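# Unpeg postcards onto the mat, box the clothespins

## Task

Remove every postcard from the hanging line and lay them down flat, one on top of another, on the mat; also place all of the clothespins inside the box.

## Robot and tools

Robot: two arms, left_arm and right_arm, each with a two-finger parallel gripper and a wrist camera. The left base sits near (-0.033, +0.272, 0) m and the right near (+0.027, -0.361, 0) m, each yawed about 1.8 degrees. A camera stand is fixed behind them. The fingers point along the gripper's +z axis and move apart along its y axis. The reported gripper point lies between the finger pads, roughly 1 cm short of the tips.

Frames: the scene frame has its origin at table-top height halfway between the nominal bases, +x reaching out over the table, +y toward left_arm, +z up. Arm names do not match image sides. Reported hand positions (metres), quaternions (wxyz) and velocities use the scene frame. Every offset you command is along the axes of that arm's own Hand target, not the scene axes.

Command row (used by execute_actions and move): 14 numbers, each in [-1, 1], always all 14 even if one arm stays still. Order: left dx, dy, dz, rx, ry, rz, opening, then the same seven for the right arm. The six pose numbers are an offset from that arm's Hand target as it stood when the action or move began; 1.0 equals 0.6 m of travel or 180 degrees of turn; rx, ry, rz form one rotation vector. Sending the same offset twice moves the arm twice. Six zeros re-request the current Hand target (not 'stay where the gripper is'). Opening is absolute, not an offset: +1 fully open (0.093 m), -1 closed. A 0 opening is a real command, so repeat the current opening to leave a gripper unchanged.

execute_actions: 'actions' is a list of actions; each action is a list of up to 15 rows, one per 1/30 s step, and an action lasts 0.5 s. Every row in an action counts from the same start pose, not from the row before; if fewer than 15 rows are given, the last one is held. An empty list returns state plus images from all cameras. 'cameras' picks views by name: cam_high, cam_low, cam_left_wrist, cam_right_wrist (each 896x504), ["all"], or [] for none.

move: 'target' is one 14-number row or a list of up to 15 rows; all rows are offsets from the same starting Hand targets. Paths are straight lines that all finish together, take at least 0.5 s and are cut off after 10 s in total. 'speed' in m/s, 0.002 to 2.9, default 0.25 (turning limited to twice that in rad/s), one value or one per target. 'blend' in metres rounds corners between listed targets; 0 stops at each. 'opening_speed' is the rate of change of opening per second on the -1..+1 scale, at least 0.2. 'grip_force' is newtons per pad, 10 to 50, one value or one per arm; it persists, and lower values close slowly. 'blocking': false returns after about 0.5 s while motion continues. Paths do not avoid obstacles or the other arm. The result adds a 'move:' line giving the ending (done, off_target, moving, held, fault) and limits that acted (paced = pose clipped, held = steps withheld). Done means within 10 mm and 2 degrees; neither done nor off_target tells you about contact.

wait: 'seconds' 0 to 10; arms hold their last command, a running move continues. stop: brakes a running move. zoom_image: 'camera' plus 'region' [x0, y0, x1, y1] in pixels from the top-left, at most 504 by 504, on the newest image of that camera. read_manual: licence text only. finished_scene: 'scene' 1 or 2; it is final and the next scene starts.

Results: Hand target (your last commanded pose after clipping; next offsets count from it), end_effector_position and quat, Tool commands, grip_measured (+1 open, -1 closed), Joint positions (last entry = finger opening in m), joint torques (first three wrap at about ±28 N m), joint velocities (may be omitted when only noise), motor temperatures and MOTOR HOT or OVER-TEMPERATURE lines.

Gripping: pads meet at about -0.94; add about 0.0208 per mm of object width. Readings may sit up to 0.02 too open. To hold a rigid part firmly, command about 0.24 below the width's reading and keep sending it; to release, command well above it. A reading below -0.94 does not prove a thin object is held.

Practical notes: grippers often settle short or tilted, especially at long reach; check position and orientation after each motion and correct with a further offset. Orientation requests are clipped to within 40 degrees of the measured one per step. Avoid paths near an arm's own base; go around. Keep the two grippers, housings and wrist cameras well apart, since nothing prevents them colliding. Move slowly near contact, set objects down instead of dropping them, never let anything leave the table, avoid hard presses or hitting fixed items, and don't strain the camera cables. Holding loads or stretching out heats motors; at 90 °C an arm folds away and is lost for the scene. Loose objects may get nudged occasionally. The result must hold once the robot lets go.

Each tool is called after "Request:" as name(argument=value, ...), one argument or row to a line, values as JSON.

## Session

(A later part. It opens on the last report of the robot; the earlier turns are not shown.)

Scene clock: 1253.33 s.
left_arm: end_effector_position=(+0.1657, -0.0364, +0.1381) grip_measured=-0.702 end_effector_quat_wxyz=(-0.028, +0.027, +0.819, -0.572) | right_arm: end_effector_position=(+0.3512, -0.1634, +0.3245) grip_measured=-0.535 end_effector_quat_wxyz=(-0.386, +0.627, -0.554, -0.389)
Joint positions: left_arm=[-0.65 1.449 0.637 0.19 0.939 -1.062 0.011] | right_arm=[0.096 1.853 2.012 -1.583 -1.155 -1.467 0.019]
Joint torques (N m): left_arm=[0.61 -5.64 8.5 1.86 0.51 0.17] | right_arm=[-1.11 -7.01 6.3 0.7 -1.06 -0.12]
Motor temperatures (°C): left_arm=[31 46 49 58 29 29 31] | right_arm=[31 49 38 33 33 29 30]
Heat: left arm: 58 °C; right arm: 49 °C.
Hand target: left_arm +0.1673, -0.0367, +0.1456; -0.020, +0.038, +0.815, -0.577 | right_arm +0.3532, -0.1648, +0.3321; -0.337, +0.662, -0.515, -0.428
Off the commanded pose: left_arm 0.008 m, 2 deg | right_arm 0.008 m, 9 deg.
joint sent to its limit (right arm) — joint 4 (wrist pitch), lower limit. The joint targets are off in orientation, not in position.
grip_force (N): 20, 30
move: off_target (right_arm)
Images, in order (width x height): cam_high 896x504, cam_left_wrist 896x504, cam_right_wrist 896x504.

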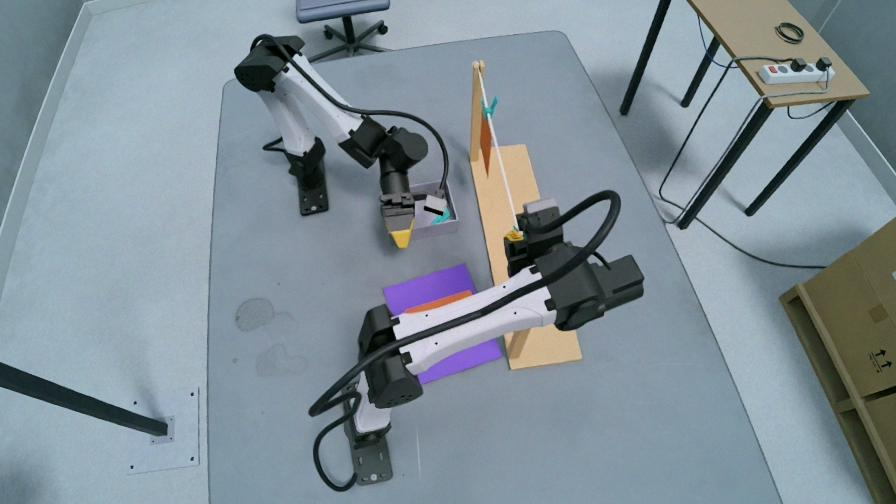

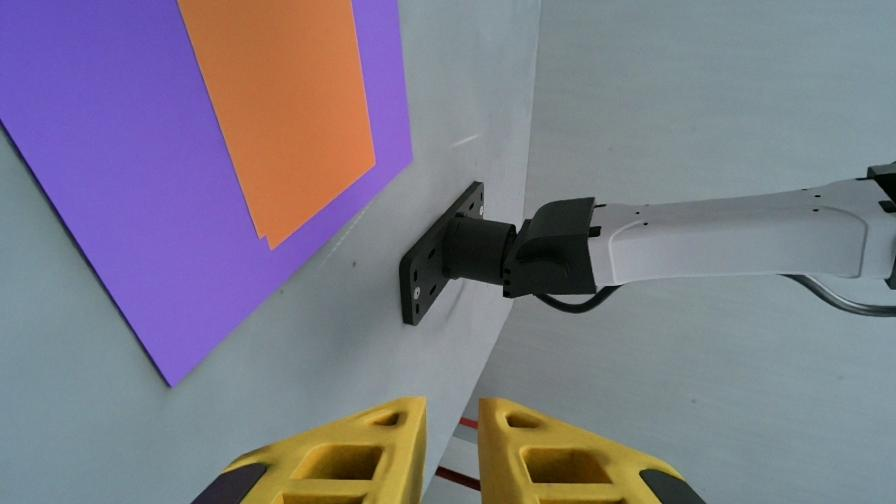

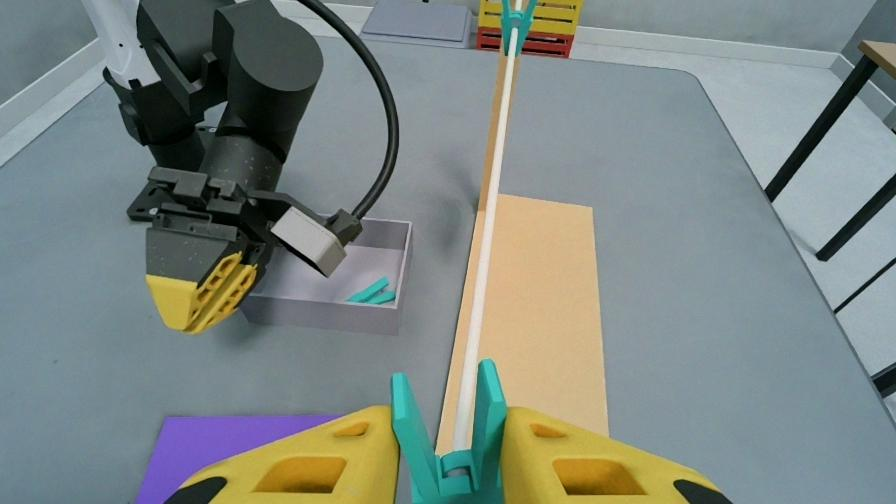

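Request:
move(
  target=[
    [0.0598,-0.055,-0.221,0,0,0,-0.7,0,0,0,0,0,0,-0.64],
    [-0.0828,-0.1997,-0.603,-0.062,-0.0562,0.4657,0,0,0,0,0,0,0,-0.64],
  ],
  speed=[0.2,0.2],
  blend=[0.04,0],
  opening_speed=0.4,
  cameras=["cam_left_wrist","cam_low","cam_right_wrist"],
)

Request:
zoom_image(
  camera="cam_right_wrist",
  region=[330, 320, 590, 504],
)

Request:
zoom_image(
  camera="cam_low",
  region=[350, 40, 490, 140],
)

Scene clock: 1288.80 s.
left_arm: end_effector_position=(+0.2392, +0.2577, +0.3730) grip_measured=-0.002 end_effector_quat_wxyz=(+0.553, +0.394, +0.696, -0.236) | right_arm: end_effector_position=(+0.3512, -0.1634, +0.3245) grip_measured=-0.634 end_effector_quat_wxyz=(-0.386, +0.627, -0.554, -0.389)
Joint positions: left_arm=[0.548 1.373 1.625 -1.578 1.28 1.427 0.045] | right_arm=[0.096 1.853 2.012 -1.583 -1.155 -1.467 0.015]
Joint torques (N m): left_arm=[0.49 -2.66 8.68 0.77 0.78 0.25] | right_arm=[-1.11 -7.01 6.3 0.7 -1.05 -0.12]
Heat: left arm: 54 °C; right arm: 49 °C.
Hand target: left_arm +0.2399, +0.2595, +0.3796; +0.438, +0.527, +0.628, -0.369 | right_arm +0.3532, -0.1648, +0.3321; -0.337, +0.662, -0.515, -0.428
Off the commanded pose: left_arm 0.007 m, 26 deg | right_arm 0.008 m, 9 deg.
joint sent to its limit (left arm) — joint 4 (wrist pitch), lower limit. The joint targets are off in orientation, not in position.
joint sent to its limit (right arm) — joint 4 (wrist pitch), lower limit. The joint targets are off in orientation, not in position.
grip_force (N): 20, 30
move: off_target (left_arm, right_arm); blend cut to 0 m at target 1; target 2's new opening was sent with left_arm's hand 0.007 m and 26 deg from that target
Images, in order (width x height): cam_low 896x504, cam_left_wrist 896x504, cam_right_wrist 896x504.

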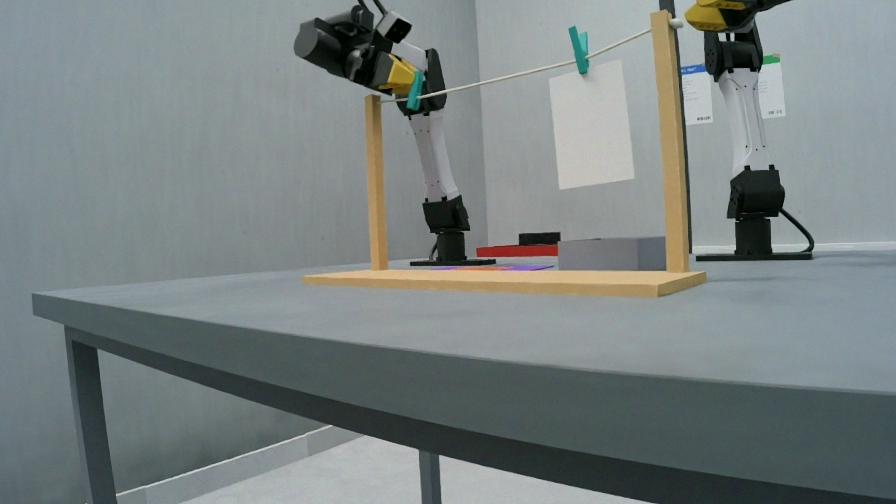

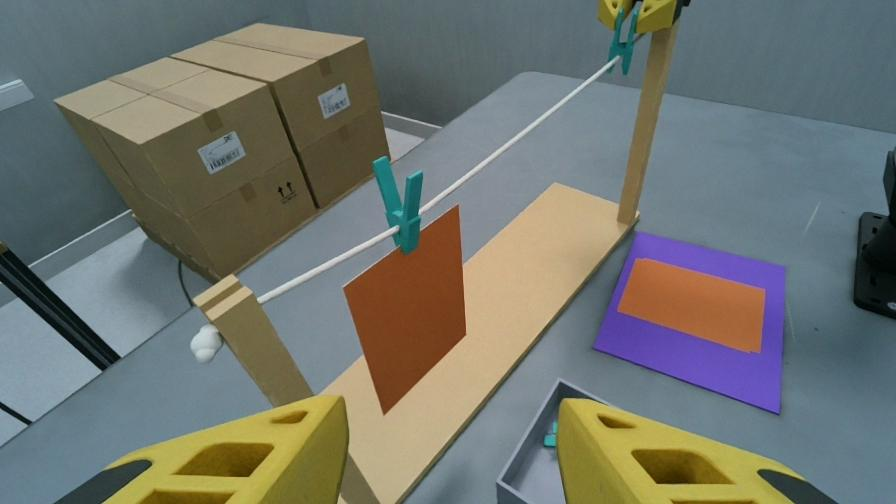

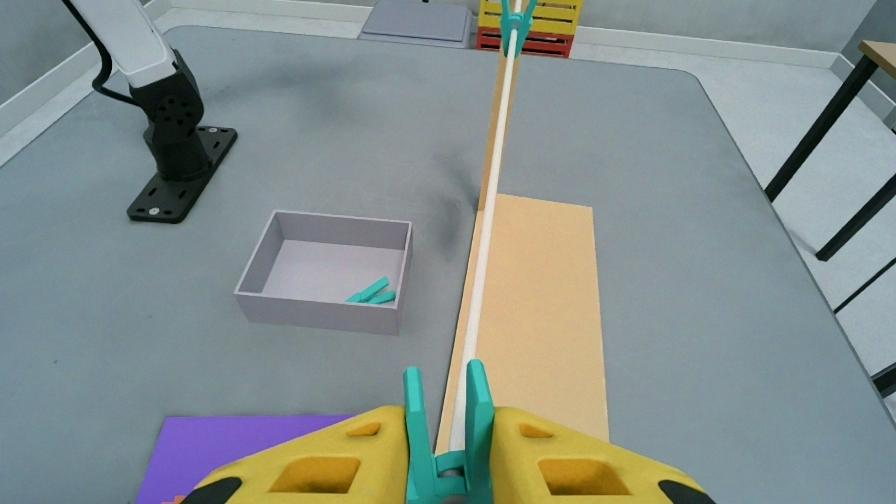

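Scaled by 1.938.

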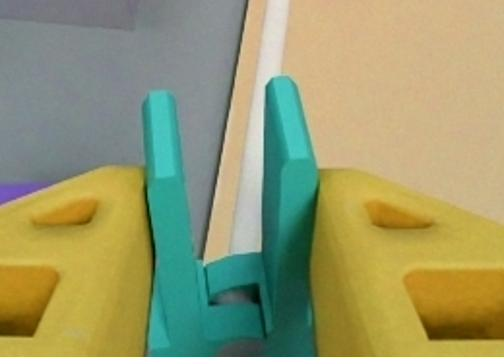

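Scaled by 3.600.

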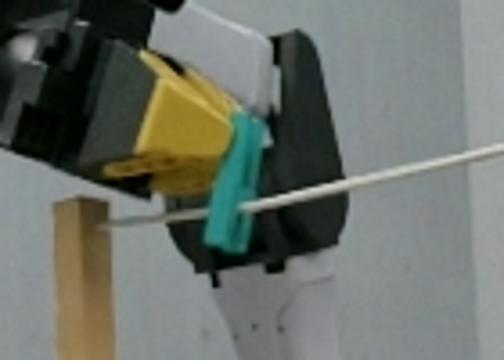

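Request:
move(
  target=[
    [0,0,0,0,0,0,0,-0.0762,-0.0004,-0.0339,0.0457,0,0.0203,-0.64],
  ],
  speed=[0.06],
  cameras=["cam_low","cam_right_wrist"],
)

Request:
zoom_image(
  camera="cam_low",
  region=[350, 40, 490, 140],
)

Scene clock: 1299.67 s.
left_arm: end_effector_position=(+0.2392, +0.2577, +0.3730) grip_measured=-0.002 end_effector_quat_wxyz=(+0.553, +0.394, +0.696, -0.236) | right_arm: end_effector_position=(+0.3546, -0.1630, +0.3715) grip_measured=-0.635 end_effector_quat_wxyz=(-0.399, +0.590, -0.586, -0.387)
Joint positions: left_arm=[0.548 1.373 1.625 -1.578 1.28 1.427 0.045] | right_arm=[0.096 1.853 2.196 -1.583 -1.155 -1.231 0.015]
Joint torques (N m): left_arm=[0.58 -3.11 8.85 0.75 0.86 0.23] | right_arm=[-0.94 -7.49 6.52 1.08 -0.92 -0.02]
Motor temperatures (°C): left_arm=[31 41 53 51 29 29 31] | right_arm=[31 49 38 32 33 29 30]
Heat: left arm: 53 °C; right arm: 49 °C.
Hand target: left_arm +0.2399, +0.2595, +0.3796; +0.438, +0.527, +0.628, -0.369 | right_arm +0.3532, -0.1648, +0.3822; -0.370, +0.619, -0.565, -0.400
Off the commanded pose: left_arm 0.007 m, 26 deg | right_arm 0.011 m, 6 deg.
joint sent to its limit (left arm) — joint 4 (wrist pitch), lower limit. The joint targets are off in orientation, not in position.
joint sent to its limit (right arm) — joint 4 (wrist pitch), lower limit. The joint targets are off in orientation, not in position.
grip_force (N): 20, 30
move: off_target (left_arm, right_arm)
Images, in order (width x height): cam_low 896x504, cam_right_wrist 896x504.

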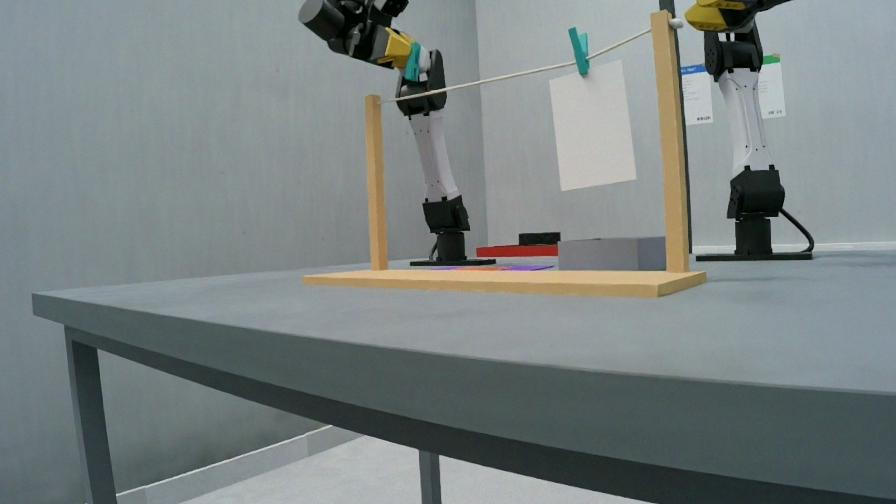

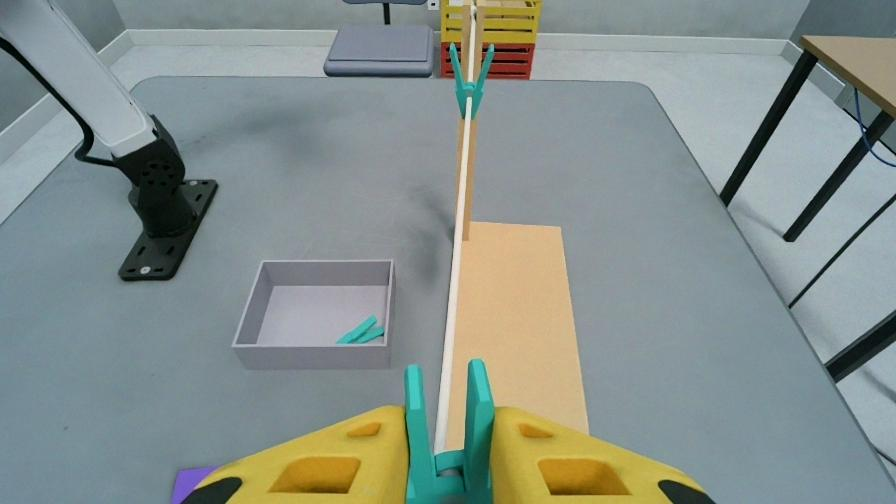

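Scaled by 3.600.

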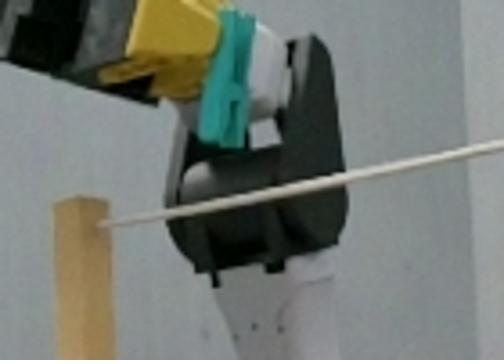

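Request:
move(
  target=[
    [0,0,0,0,0,0,0,-0.0293,0.1685,0.186,0.05,0.03,0.03,-0.64],
    [0,0,0,0,0,0,0,0.1138,0.2202,0.5282,0.1407,0.0879,0.0902,-0.64],
    [0,0,0,0,0,0,0,0.2965,0.2215,0.6092,0.1407,0.0879,0.0902,-0.64],
  ],
  speed=[0.2,0.2,0.1],
  blend=[0.04,0.02,0],
  cameras=["cam_left_wrist","cam_right_wrist"],
)

Scene clock: 1326.07 s.
left_arm: end_effector_position=(+0.2392, +0.2577, +0.3730) grip_measured=-0.002 end_effector_quat_wxyz=(+0.553, +0.394, +0.696, -0.236) | right_arm: end_effector_position=(+0.1991, +0.0821, +0.0700) grip_measured=-0.635 end_effector_quat_wxyz=(+0.347, -0.493, +0.766, +0.223)
Joint positions: left_arm=[0.548 1.373 1.625 -1.578 1.28 1.427 0.045] | right_arm=[1.188 1.814 0.987 0.105 0.06 0.051 0.015]
Joint torques (N m): left_arm=[0.65 -2.99 8.76 0.71 0.8 0.19] | right_arm=[0.12 -7.1 4.88 2.8 0.05 0.12]
Heat: left arm: 54 °C; right arm: 49 °C.
Hand target: left_arm +0.2399, +0.2595, +0.3796; +0.438, +0.527, +0.628, -0.369 | right_arm +0.1996, +0.0847, +0.0705; +0.356, -0.487, +0.765, +0.227
Off the commanded pose: left_arm 0.007 m, 26 deg | right_arm 0.003 m, 1 deg.
joint sent to its limit (left arm) — joint 4 (wrist pitch), lower limit. The joint targets are off in orientation, not in position.
grip_force (N): 20, 30
move: off_target (left_arm)
Images, in order (width x height): cam_left_wrist 896x504, cam_right_wrist 896x504.

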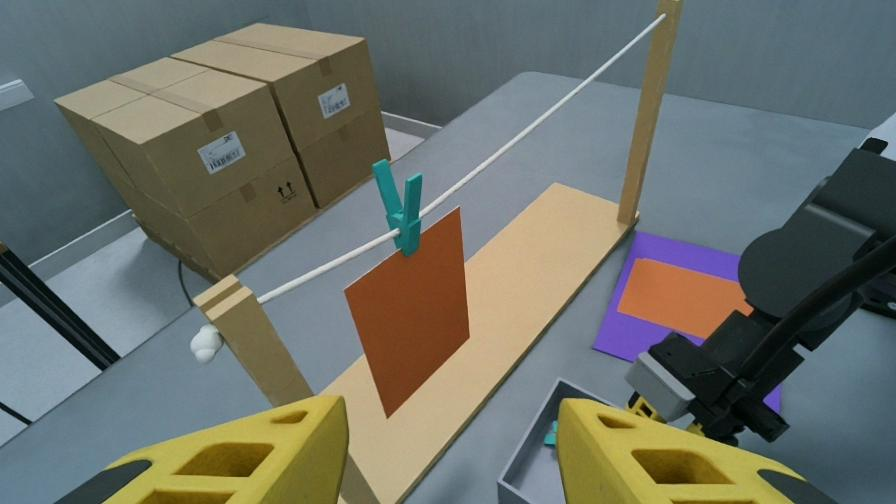

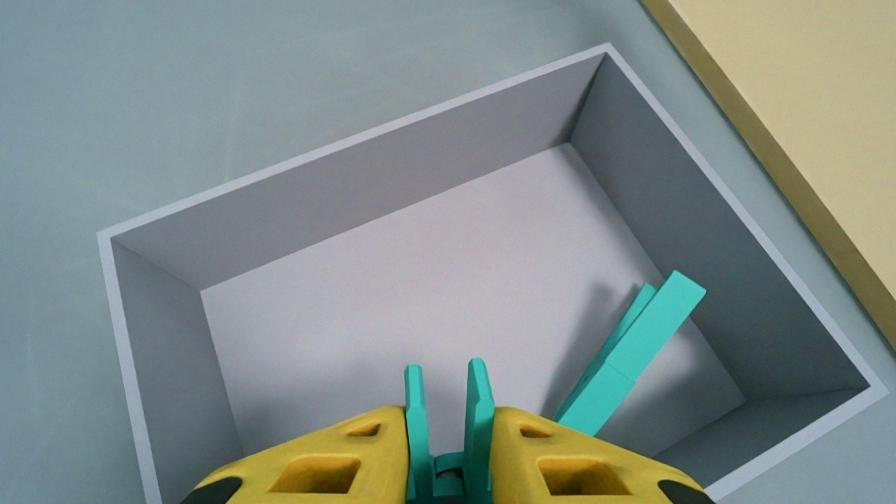

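Request:
move(
  target=[
    [0,0,0,0,0,0,0,-0.005,0,0.022,0,0,0,-0.64],
    [0,0,0,0,0,0,0,-0.005,0,0.022,0,0,0,-0.1],
    [0,0,0,0,0,0,0,-0.005,0,-0.18,0,0,0,-0.1],
  ],
  speed=[0.06,0.06,0.12],
  opening_speed=0.25,
  cameras=["cam_left_wrist","cam_right_wrist","cam_high"],
)

Scene clock: 1346.63 s.
left_arm: end_effector_position=(+0.2392, +0.2577, +0.3730) grip_measured=-0.002 end_effector_quat_wxyz=(+0.553, +0.394, +0.696, -0.236) | right_arm: end_effector_position=(+0.1674, +0.0140, +0.1419) grip_measured=-0.101 end_effector_quat_wxyz=(+0.353, -0.491, +0.764, +0.227)
Joint positions: left_arm=[0.548 1.373 1.625 -1.578 1.28 1.427 0.045] | right_arm=[1.213 1.401 0.86 -0.167 0.08 0.068 0.04]
Joint torques (N m): left_arm=[0.76 -2.91 8.61 0.79 0.84 0.25] | right_arm=[0.32 -5.96 5.11 2.48 0.07 0.12]
Motor temperatures (°C): left_arm=[31 38 55 47 29 29 31] | right_arm=[31 49 38 38 32 29 30]
Heat: left arm: 55 °C; right arm: 49 °C.
Hand target: left_arm +0.2399, +0.2595, +0.3796; +0.438, +0.527, +0.628, -0.369 | right_arm +0.1657, +0.0115, +0.1424; +0.356, -0.487, +0.765, +0.227
Off the commanded pose: left_arm 0.007 m, 26 deg | right_arm 0.003 m, 1 deg.
joint sent to its limit (left arm) — joint 4 (wrist pitch), lower limit. The joint targets are off in orientation, not in position.
grip_force (N): 20, 30
move: off_target (left_arm); target 2's new opening was sent with right_arm's hand 0.011 m and 2 deg from that target
Images, in order (width x height): cam_high 896x504, cam_left_wrist 896x504, cam_right_wrist 896x504.

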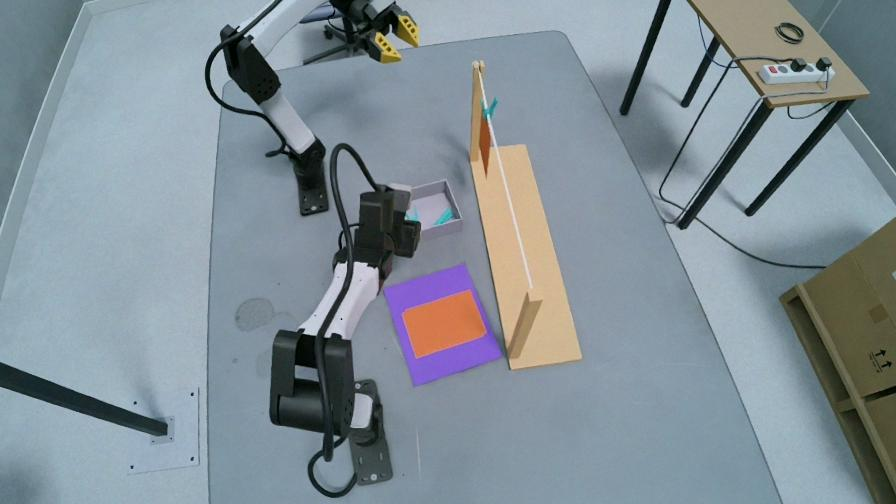

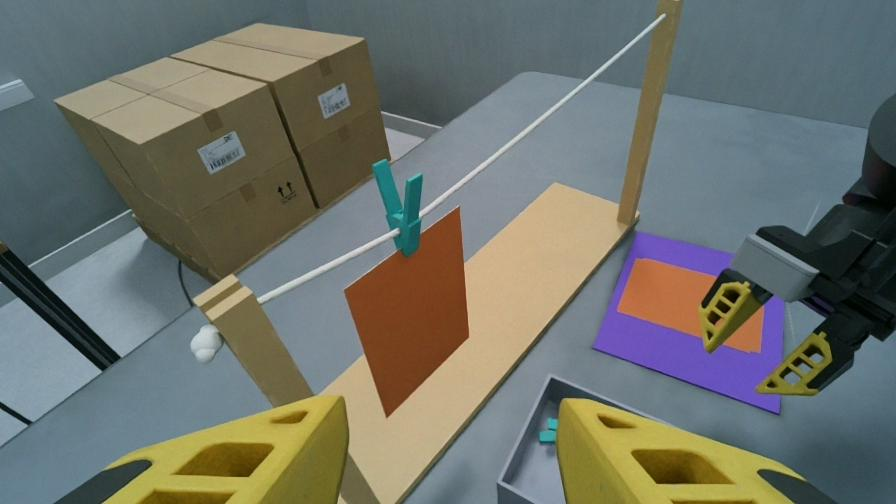

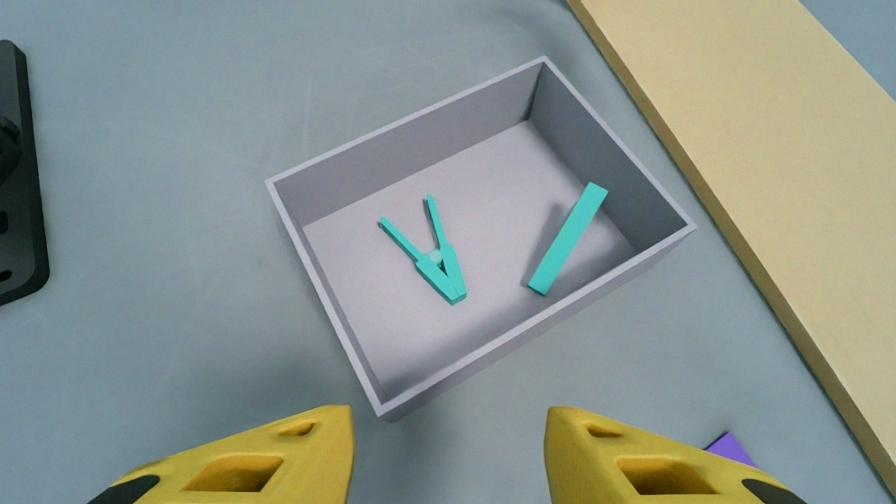

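Request:
move(
  target=[
    [-0.1132,0.1525,0.1845,-0.0522,-0.0167,-0.0191,0.2,-0.1492,-0.2765,0.0852,-0.0693,-0.2214,-0.0252,0.1],
  ],
  speed=0.18,
  grip_force=[30,20],
  cameras=["cam_left_wrist","cam_right_wrist","cam_high"],
)

Scene clock: 1387.10 s.
left_arm: end_effector_position=(+0.3503, +0.1503, +0.4030) grip_measured=+0.198 end_effector_quat_wxyz=(+0.487, +0.461, +0.657, -0.345) | right_arm: end_effector_position=(+0.3521, +0.0265, +0.1687) grip_measured=+0.099 end_effector_quat_wxyz=(+0.539, -0.446, +0.563, +0.440)
Joint positions: left_arm=[0.06 1.767 2.098 -1.212 1.187 0.841 0.055] | right_arm=[0.624 1.945 0.898 1.005 -0.696 -0.012 0.05]
Joint torques (N m): left_arm=[0.03 -5.94 9.09 1.44 0.5 -0.19] | right_arm=[-0.83 -6.86 6.98 2.9 -0.27 0.14]
Motor temperatures (°C): left_arm=[31 37 55 44 30 29 31] | right_arm=[31 46 37 39 32 29 30]
Heat: left arm: 55 °C; right arm: 46 °C.
Hand target: left_arm +0.3521, +0.1499, +0.4051; +0.485, +0.460, +0.660, -0.343 | right_arm +0.3570, +0.0291, +0.1778; +0.549, -0.445, +0.550, +0.445
Off the commanded pose: left_arm 0.003 m, 0 deg | right_arm 0.011 m, 2 deg.
grip_force (N): 30, 20
move: off_target (right_arm)
Images, in order (width x height): cam_high 896x504, cam_left_wrist 896x504, cam_right_wrist 896x504.

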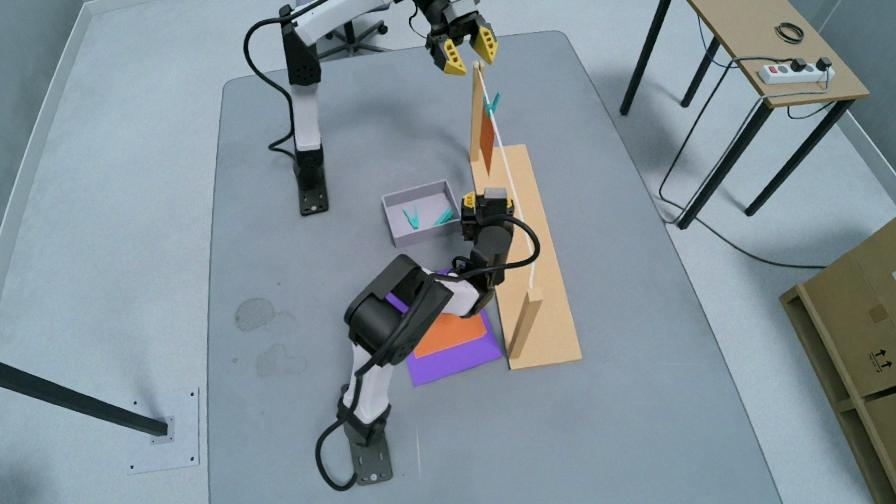

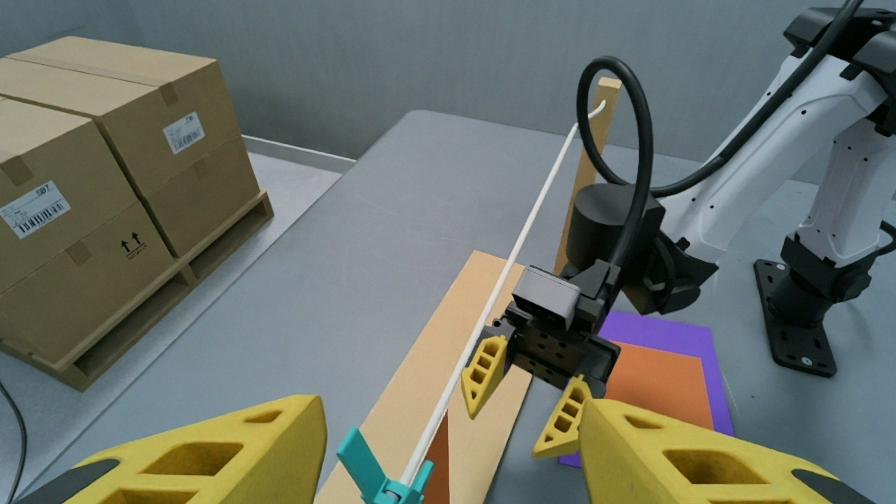

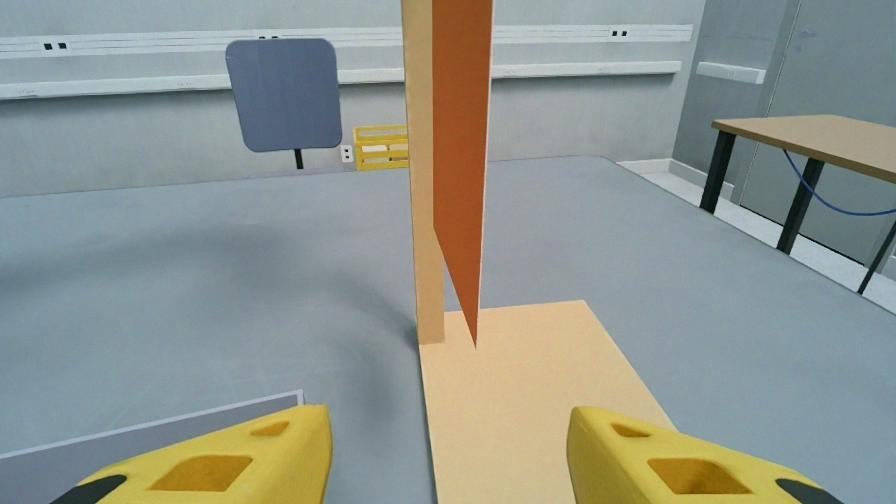

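Request:
move(
  target=[
    [0.0667,0.0322,0.056,0,0,0,0.1,0,0,0,0,0,0,0.1],
  ],
  speed=0.08,
  cameras=["cam_left_wrist"],
)

Scene clock: 1427.43 s.
left_arm: end_effector_position=(+0.3787, +0.1390, +0.3550) grip_measured=+0.102 end_effector_quat_wxyz=(+0.483, +0.460, +0.660, -0.346) | right_arm: end_effector_position=(+0.3521, +0.0265, +0.1688) grip_measured=+0.099 end_effector_quat_wxyz=(+0.539, -0.446, +0.563, +0.440)
Joint positions: left_arm=[0.021 1.767 1.876 -0.933 1.16 0.768 0.05] | right_arm=[0.624 1.945 0.898 1.005 -0.696 -0.012 0.05]
Joint torques (N m): left_arm=[-0.13 -8.4 6.63 1.73 0.47 -0.11] | right_arm=[-0.83 -6.84 6.95 2.9 -0.27 0.14]
Motor temperatures (°C): left_arm=[31 40 55 45 29 29 31] | right_arm=[31 47 40 44 32 29 30]
Heat: left arm: 55 °C; right arm: 47 °C.
Hand target: left_arm +0.3769, +0.1373, +0.3569; +0.485, +0.460, +0.660, -0.343 | right_arm +0.3570, +0.0290, +0.1778; +0.549, -0.445, +0.550, +0.445
Off the commanded pose: left_arm 0.003 m, 0 deg | right_arm 0.011 m, 2 deg.
grip_force (N): 30, 20
move: off_target (right_arm)
Images, in order (width x height): cam_left_wrist 896x504.

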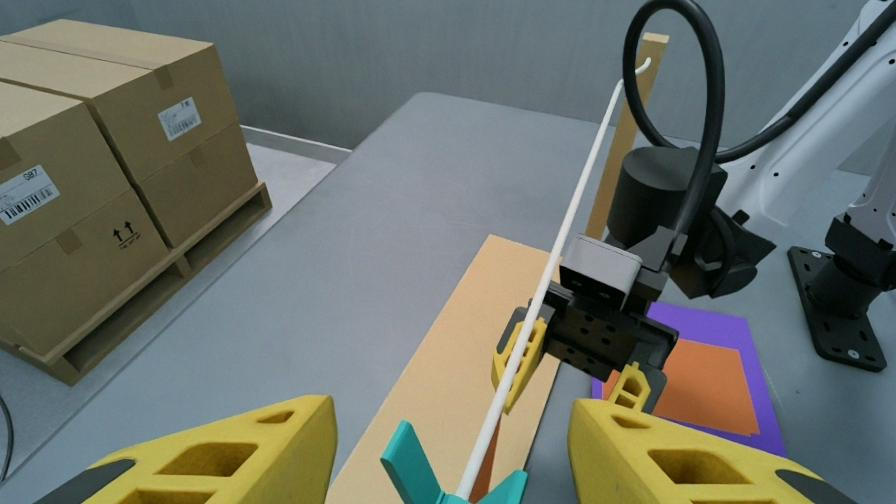

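Request:
move(
  target=[
    [0.0323,-0.0047,0.008,0,0,0,0.1,0,0,0,0,0,0,0.1],
    [0.0323,-0.0047,0.008,0,0,0,-0.05,-0.0053,-0.0167,0.1523,0,0,0,0.1],
  ],
  speed=0.07,
  opening_speed=0.3,
  cameras=["cam_left_wrist","cam_right_wrist","cam_low"],
)

Scene clock: 1442.07 s.
left_arm: end_effector_position=(+0.3790, +0.1391, +0.3294) grip_measured=-0.048 end_effector_quat_wxyz=(+0.478, +0.457, +0.664, -0.350) | right_arm: end_effector_position=(+0.3811, +0.1117, +0.1765) grip_measured=+0.099 end_effector_quat_wxyz=(+0.542, -0.450, +0.552, +0.446)
Joint positions: left_arm=[0.021 1.744 1.749 -0.845 1.159 0.768 0.043] | right_arm=[0.731 2.169 1.285 0.866 -0.608 -0.005 0.05]
Joint torques (N m): left_arm=[0.24 -9.66 6.71 1.7 0.45 -0.11] | right_arm=[0.08 -8.99 7.66 2.65 0.07 0.08]
Heat: left arm: 53 °C; right arm: 47 °C.
Hand target: left_arm +0.3738, +0.1373, +0.3370; +0.485, +0.460, +0.660, -0.343 | right_arm +0.3857, +0.1163, +0.1810; +0.549, -0.445, +0.550, +0.445
Off the commanded pose: left_arm 0.009 m, 1 deg | right_arm 0.008 m, 1 deg.
grip_force (N): 30, 20
move: done
Images, in order (width x height): cam_low 896x504, cam_left_wrist 896x504, cam_right_wrist 896x504.

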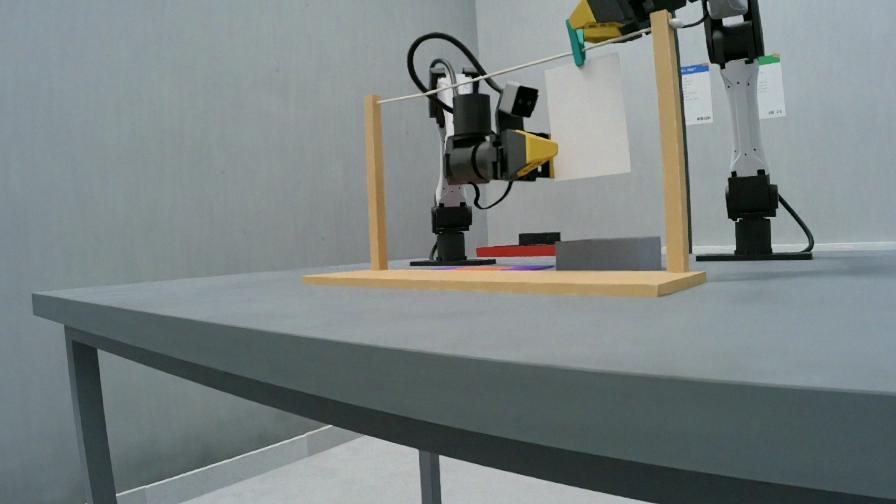

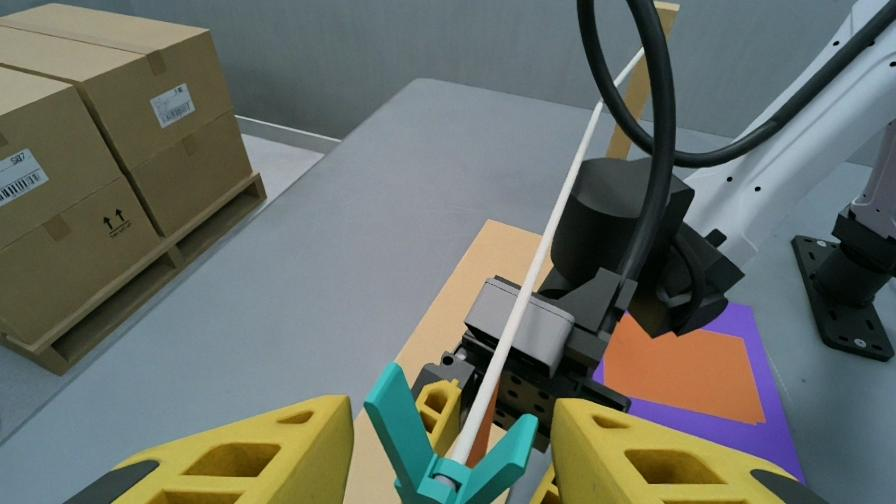

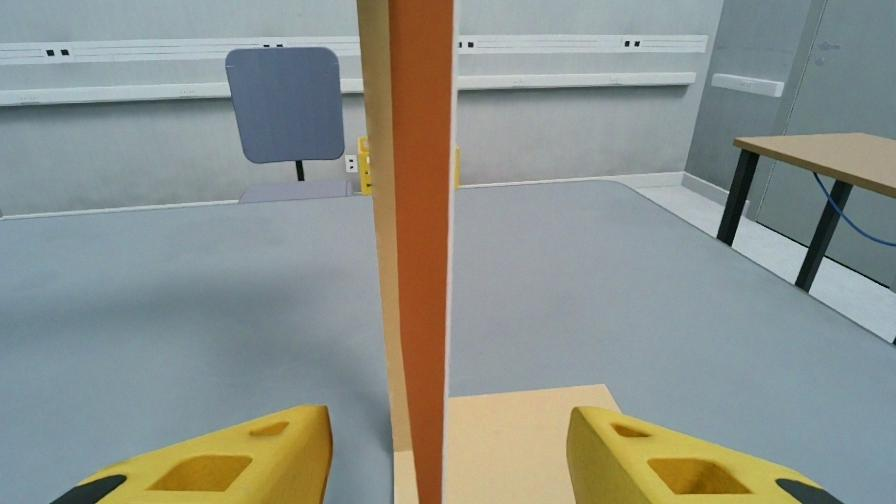

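Request:
move(
  target=[
    [0,0,0,0,0,0,-0.05,0,0,0.0217,0,0,0,0.1],
  ],
  speed=0.05,
  cameras=["cam_right_wrist","cam_low"],
)

Request:
zoom_image(
  camera="cam_low",
  region=[500, 40, 680, 200],
)

Scene clock: 1449.97 s.
left_arm: end_effector_position=(+0.3790, +0.1391, +0.3294) grip_measured=-0.048 end_effector_quat_wxyz=(+0.478, +0.457, +0.664, -0.350) | right_arm: end_effector_position=(+0.3838, +0.1245, +0.1762) grip_measured=+0.099 end_effector_quat_wxyz=(+0.542, -0.450, +0.552, +0.446)
Joint positions: left_arm=[0.021 1.744 1.749 -0.845 1.159 0.768 0.043] | right_arm=[0.747 2.203 1.343 0.841 -0.593 -0.005 0.05]
Joint torques (N m): left_arm=[0.24 -9.51 6.9 1.68 0.53 -0.1] | right_arm=[0.06 -9.26 7.77 2.66 0.07 0.08]
Heat: left arm: 53 °C; right arm: 48 °C.
Hand target: left_arm +0.3738, +0.1373, +0.3370; +0.485, +0.460, +0.660, -0.343 | right_arm +0.3884, +0.1291, +0.1808; +0.549, -0.445, +0.550, +0.445
Off the commanded pose: left_arm 0.009 m, 1 deg | right_arm 0.008 m, 1 deg.
grip_force (N): 30, 20
move: done
Images, in order (width x height): cam_low 896x504, cam_right_wrist 896x504.

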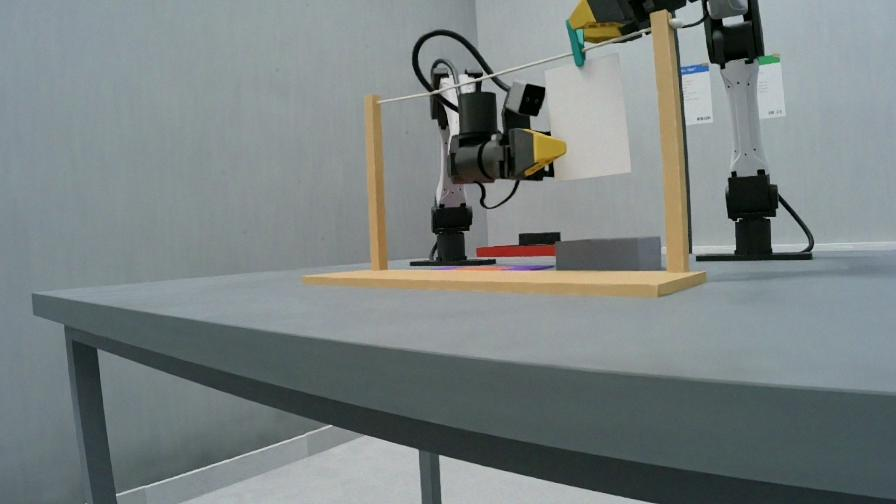

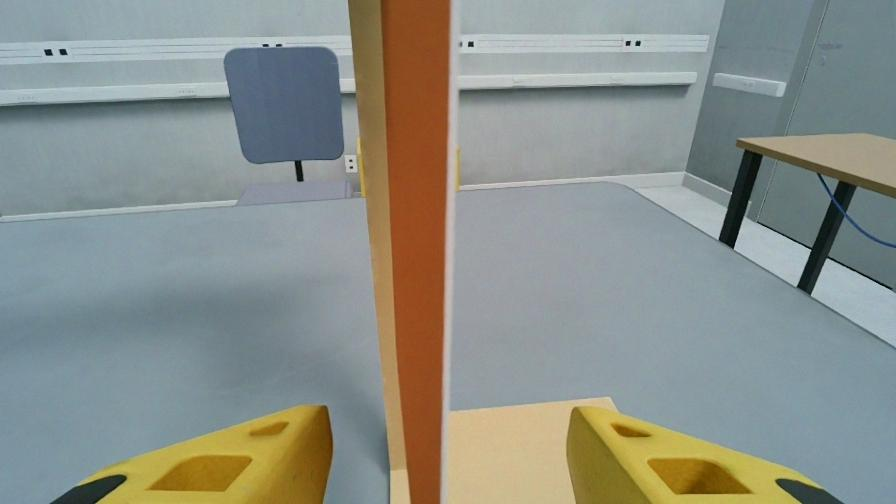

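Scaled by 2.800.

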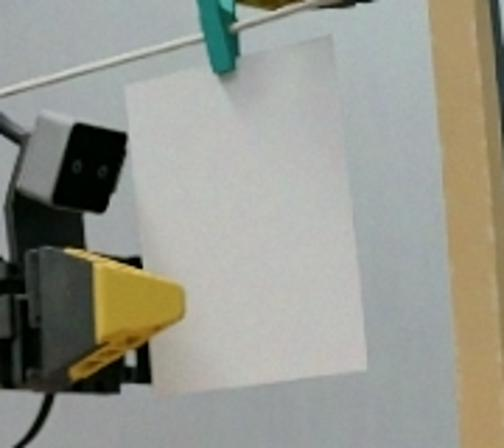

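Request:
move(
  target=[
    [0,0,0,0,0,0,0.05,0,0,0,0,0,0,-0.6],
    [0,0,0,0,0,0,0.05,0,0,0,0,0,0,-1],
  ],
  speed=0.05,
  opening_speed=0.3,
  cameras=["cam_right_wrist","cam_left_wrist"],
)

Scene clock: 1464.30 s.
left_arm: end_effector_position=(+0.3790, +0.1391, +0.3294) grip_measured=+0.048 end_effector_quat_wxyz=(+0.478, +0.457, +0.664, -0.350) | right_arm: end_effector_position=(+0.3838, +0.1245, +0.1762) grip_measured=-0.989 end_effector_quat_wxyz=(+0.541, -0.450, +0.552, +0.446)
Joint positions: left_arm=[0.021 1.744 1.749 -0.845 1.159 0.768 0.048] | right_arm=[0.747 2.203 1.343 0.841 -0.593 -0.005 0]
Joint torques (N m): left_arm=[-0.06 -9.57 6.53 1.59 0.5 -0.21] | right_arm=[0.06 -9.28 7.77 2.67 0.07 0.08]
Motor temperatures (°C): left_arm=[31 46 53 45 29 29 31] | right_arm=[31 50 40 43 31 29 30]
Heat: left arm: 53 °C; right arm: 50 °C.
Hand target: left_arm +0.3738, +0.1373, +0.3370; +0.485, +0.460, +0.660, -0.343 | right_arm +0.3883, +0.1292, +0.1809; +0.549, -0.445, +0.550, +0.445
Off the commanded pose: left_arm 0.009 m, 1 deg | right_arm 0.008 m, 1 deg.
grip_force (N): 30, 20
move: done
Images, in order (width x height): cam_left_wrist 896x504, cam_right_wrist 896x504.

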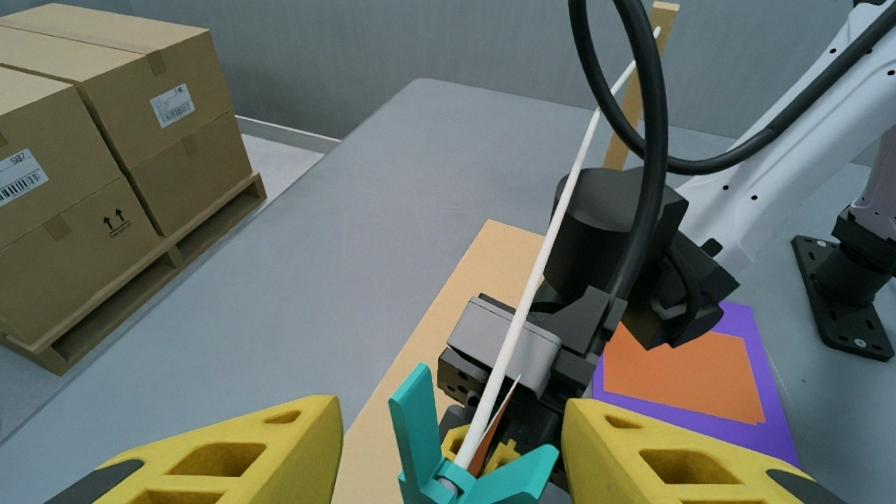

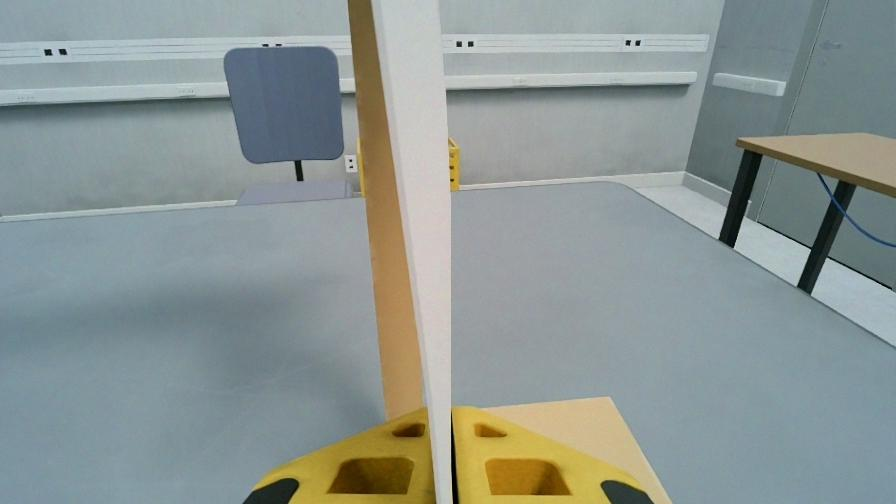

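Request:
move(
  target=[
    [0,0,0,0,0,0,0.05,0,0,0,0,0,0,-0.2],
    [0,0,0,0,0,0,0.05,0,0,-0.1667,0,0,0,-0.2],
    [0.0239,0,0.0073,0,0,0,0.05,0,0,-0.1667,0,0,0,-0.2],
    [0.0239,0,0.0073,0,0,0,-0.3,0,0,-0.1667,0,0,0,-0.2],
  ],
  speed=[0.05,0.08,0.05,0.05],
  opening_speed=0.4,
  grip_force=[20,20],
  cameras=["cam_right_wrist","cam_left_wrist"],
)

Scene clock: 1552.03 s.
left_arm: end_effector_position=(+0.3778, +0.1387, +0.3209) grip_measured=-0.298 end_effector_quat_wxyz=(+0.486, +0.462, +0.657, -0.344) | right_arm: end_effector_position=(+0.3698, +0.0359, +0.1644) grip_measured=-0.201 end_effector_quat_wxyz=(+0.533, -0.444, +0.568, +0.443)
Joint positions: left_arm=[0.02 1.72 1.676 -0.77 1.16 0.768 0.031] | right_arm=[0.615 2.009 0.987 0.97 -0.707 -0.005 0.036]
Joint torques (N m): left_arm=[-0.14 -8.76 6.46 1.56 0.5 -0.16] | right_arm=[-1.06 -10.77 4.03 2.97 -0.28 0.07]
Heat: left arm: 52 °C; right arm: 53 °C.
Hand target: left_arm +0.3738, +0.1374, +0.3220; +0.485, +0.460, +0.660, -0.343 | right_arm +0.3676, +0.0313, +0.1810; +0.549, -0.445, +0.550, +0.445
Off the commanded pose: left_arm 0.005 m, 0 deg | right_arm 0.017 m, 3 deg.
grip_force (N): 20, 20
move: off_target (right_arm)
Images, in order (width x height): cam_left_wrist 896x504, cam_right_wrist 896x504.

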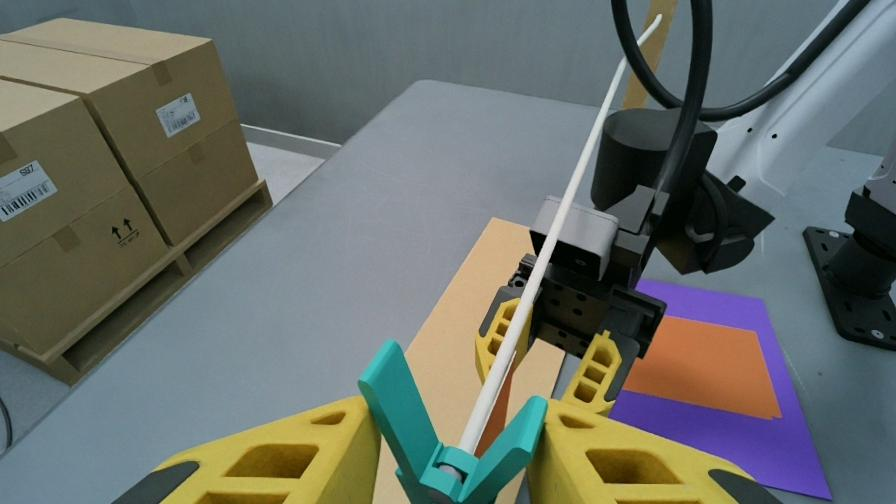

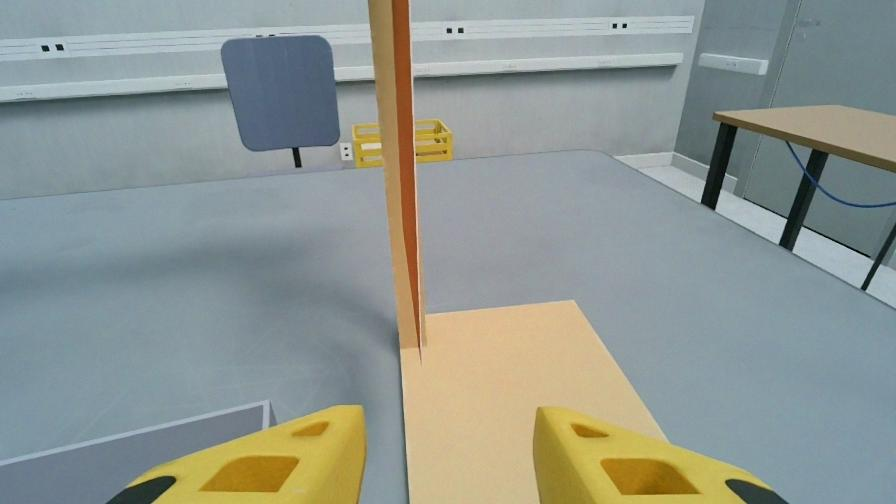

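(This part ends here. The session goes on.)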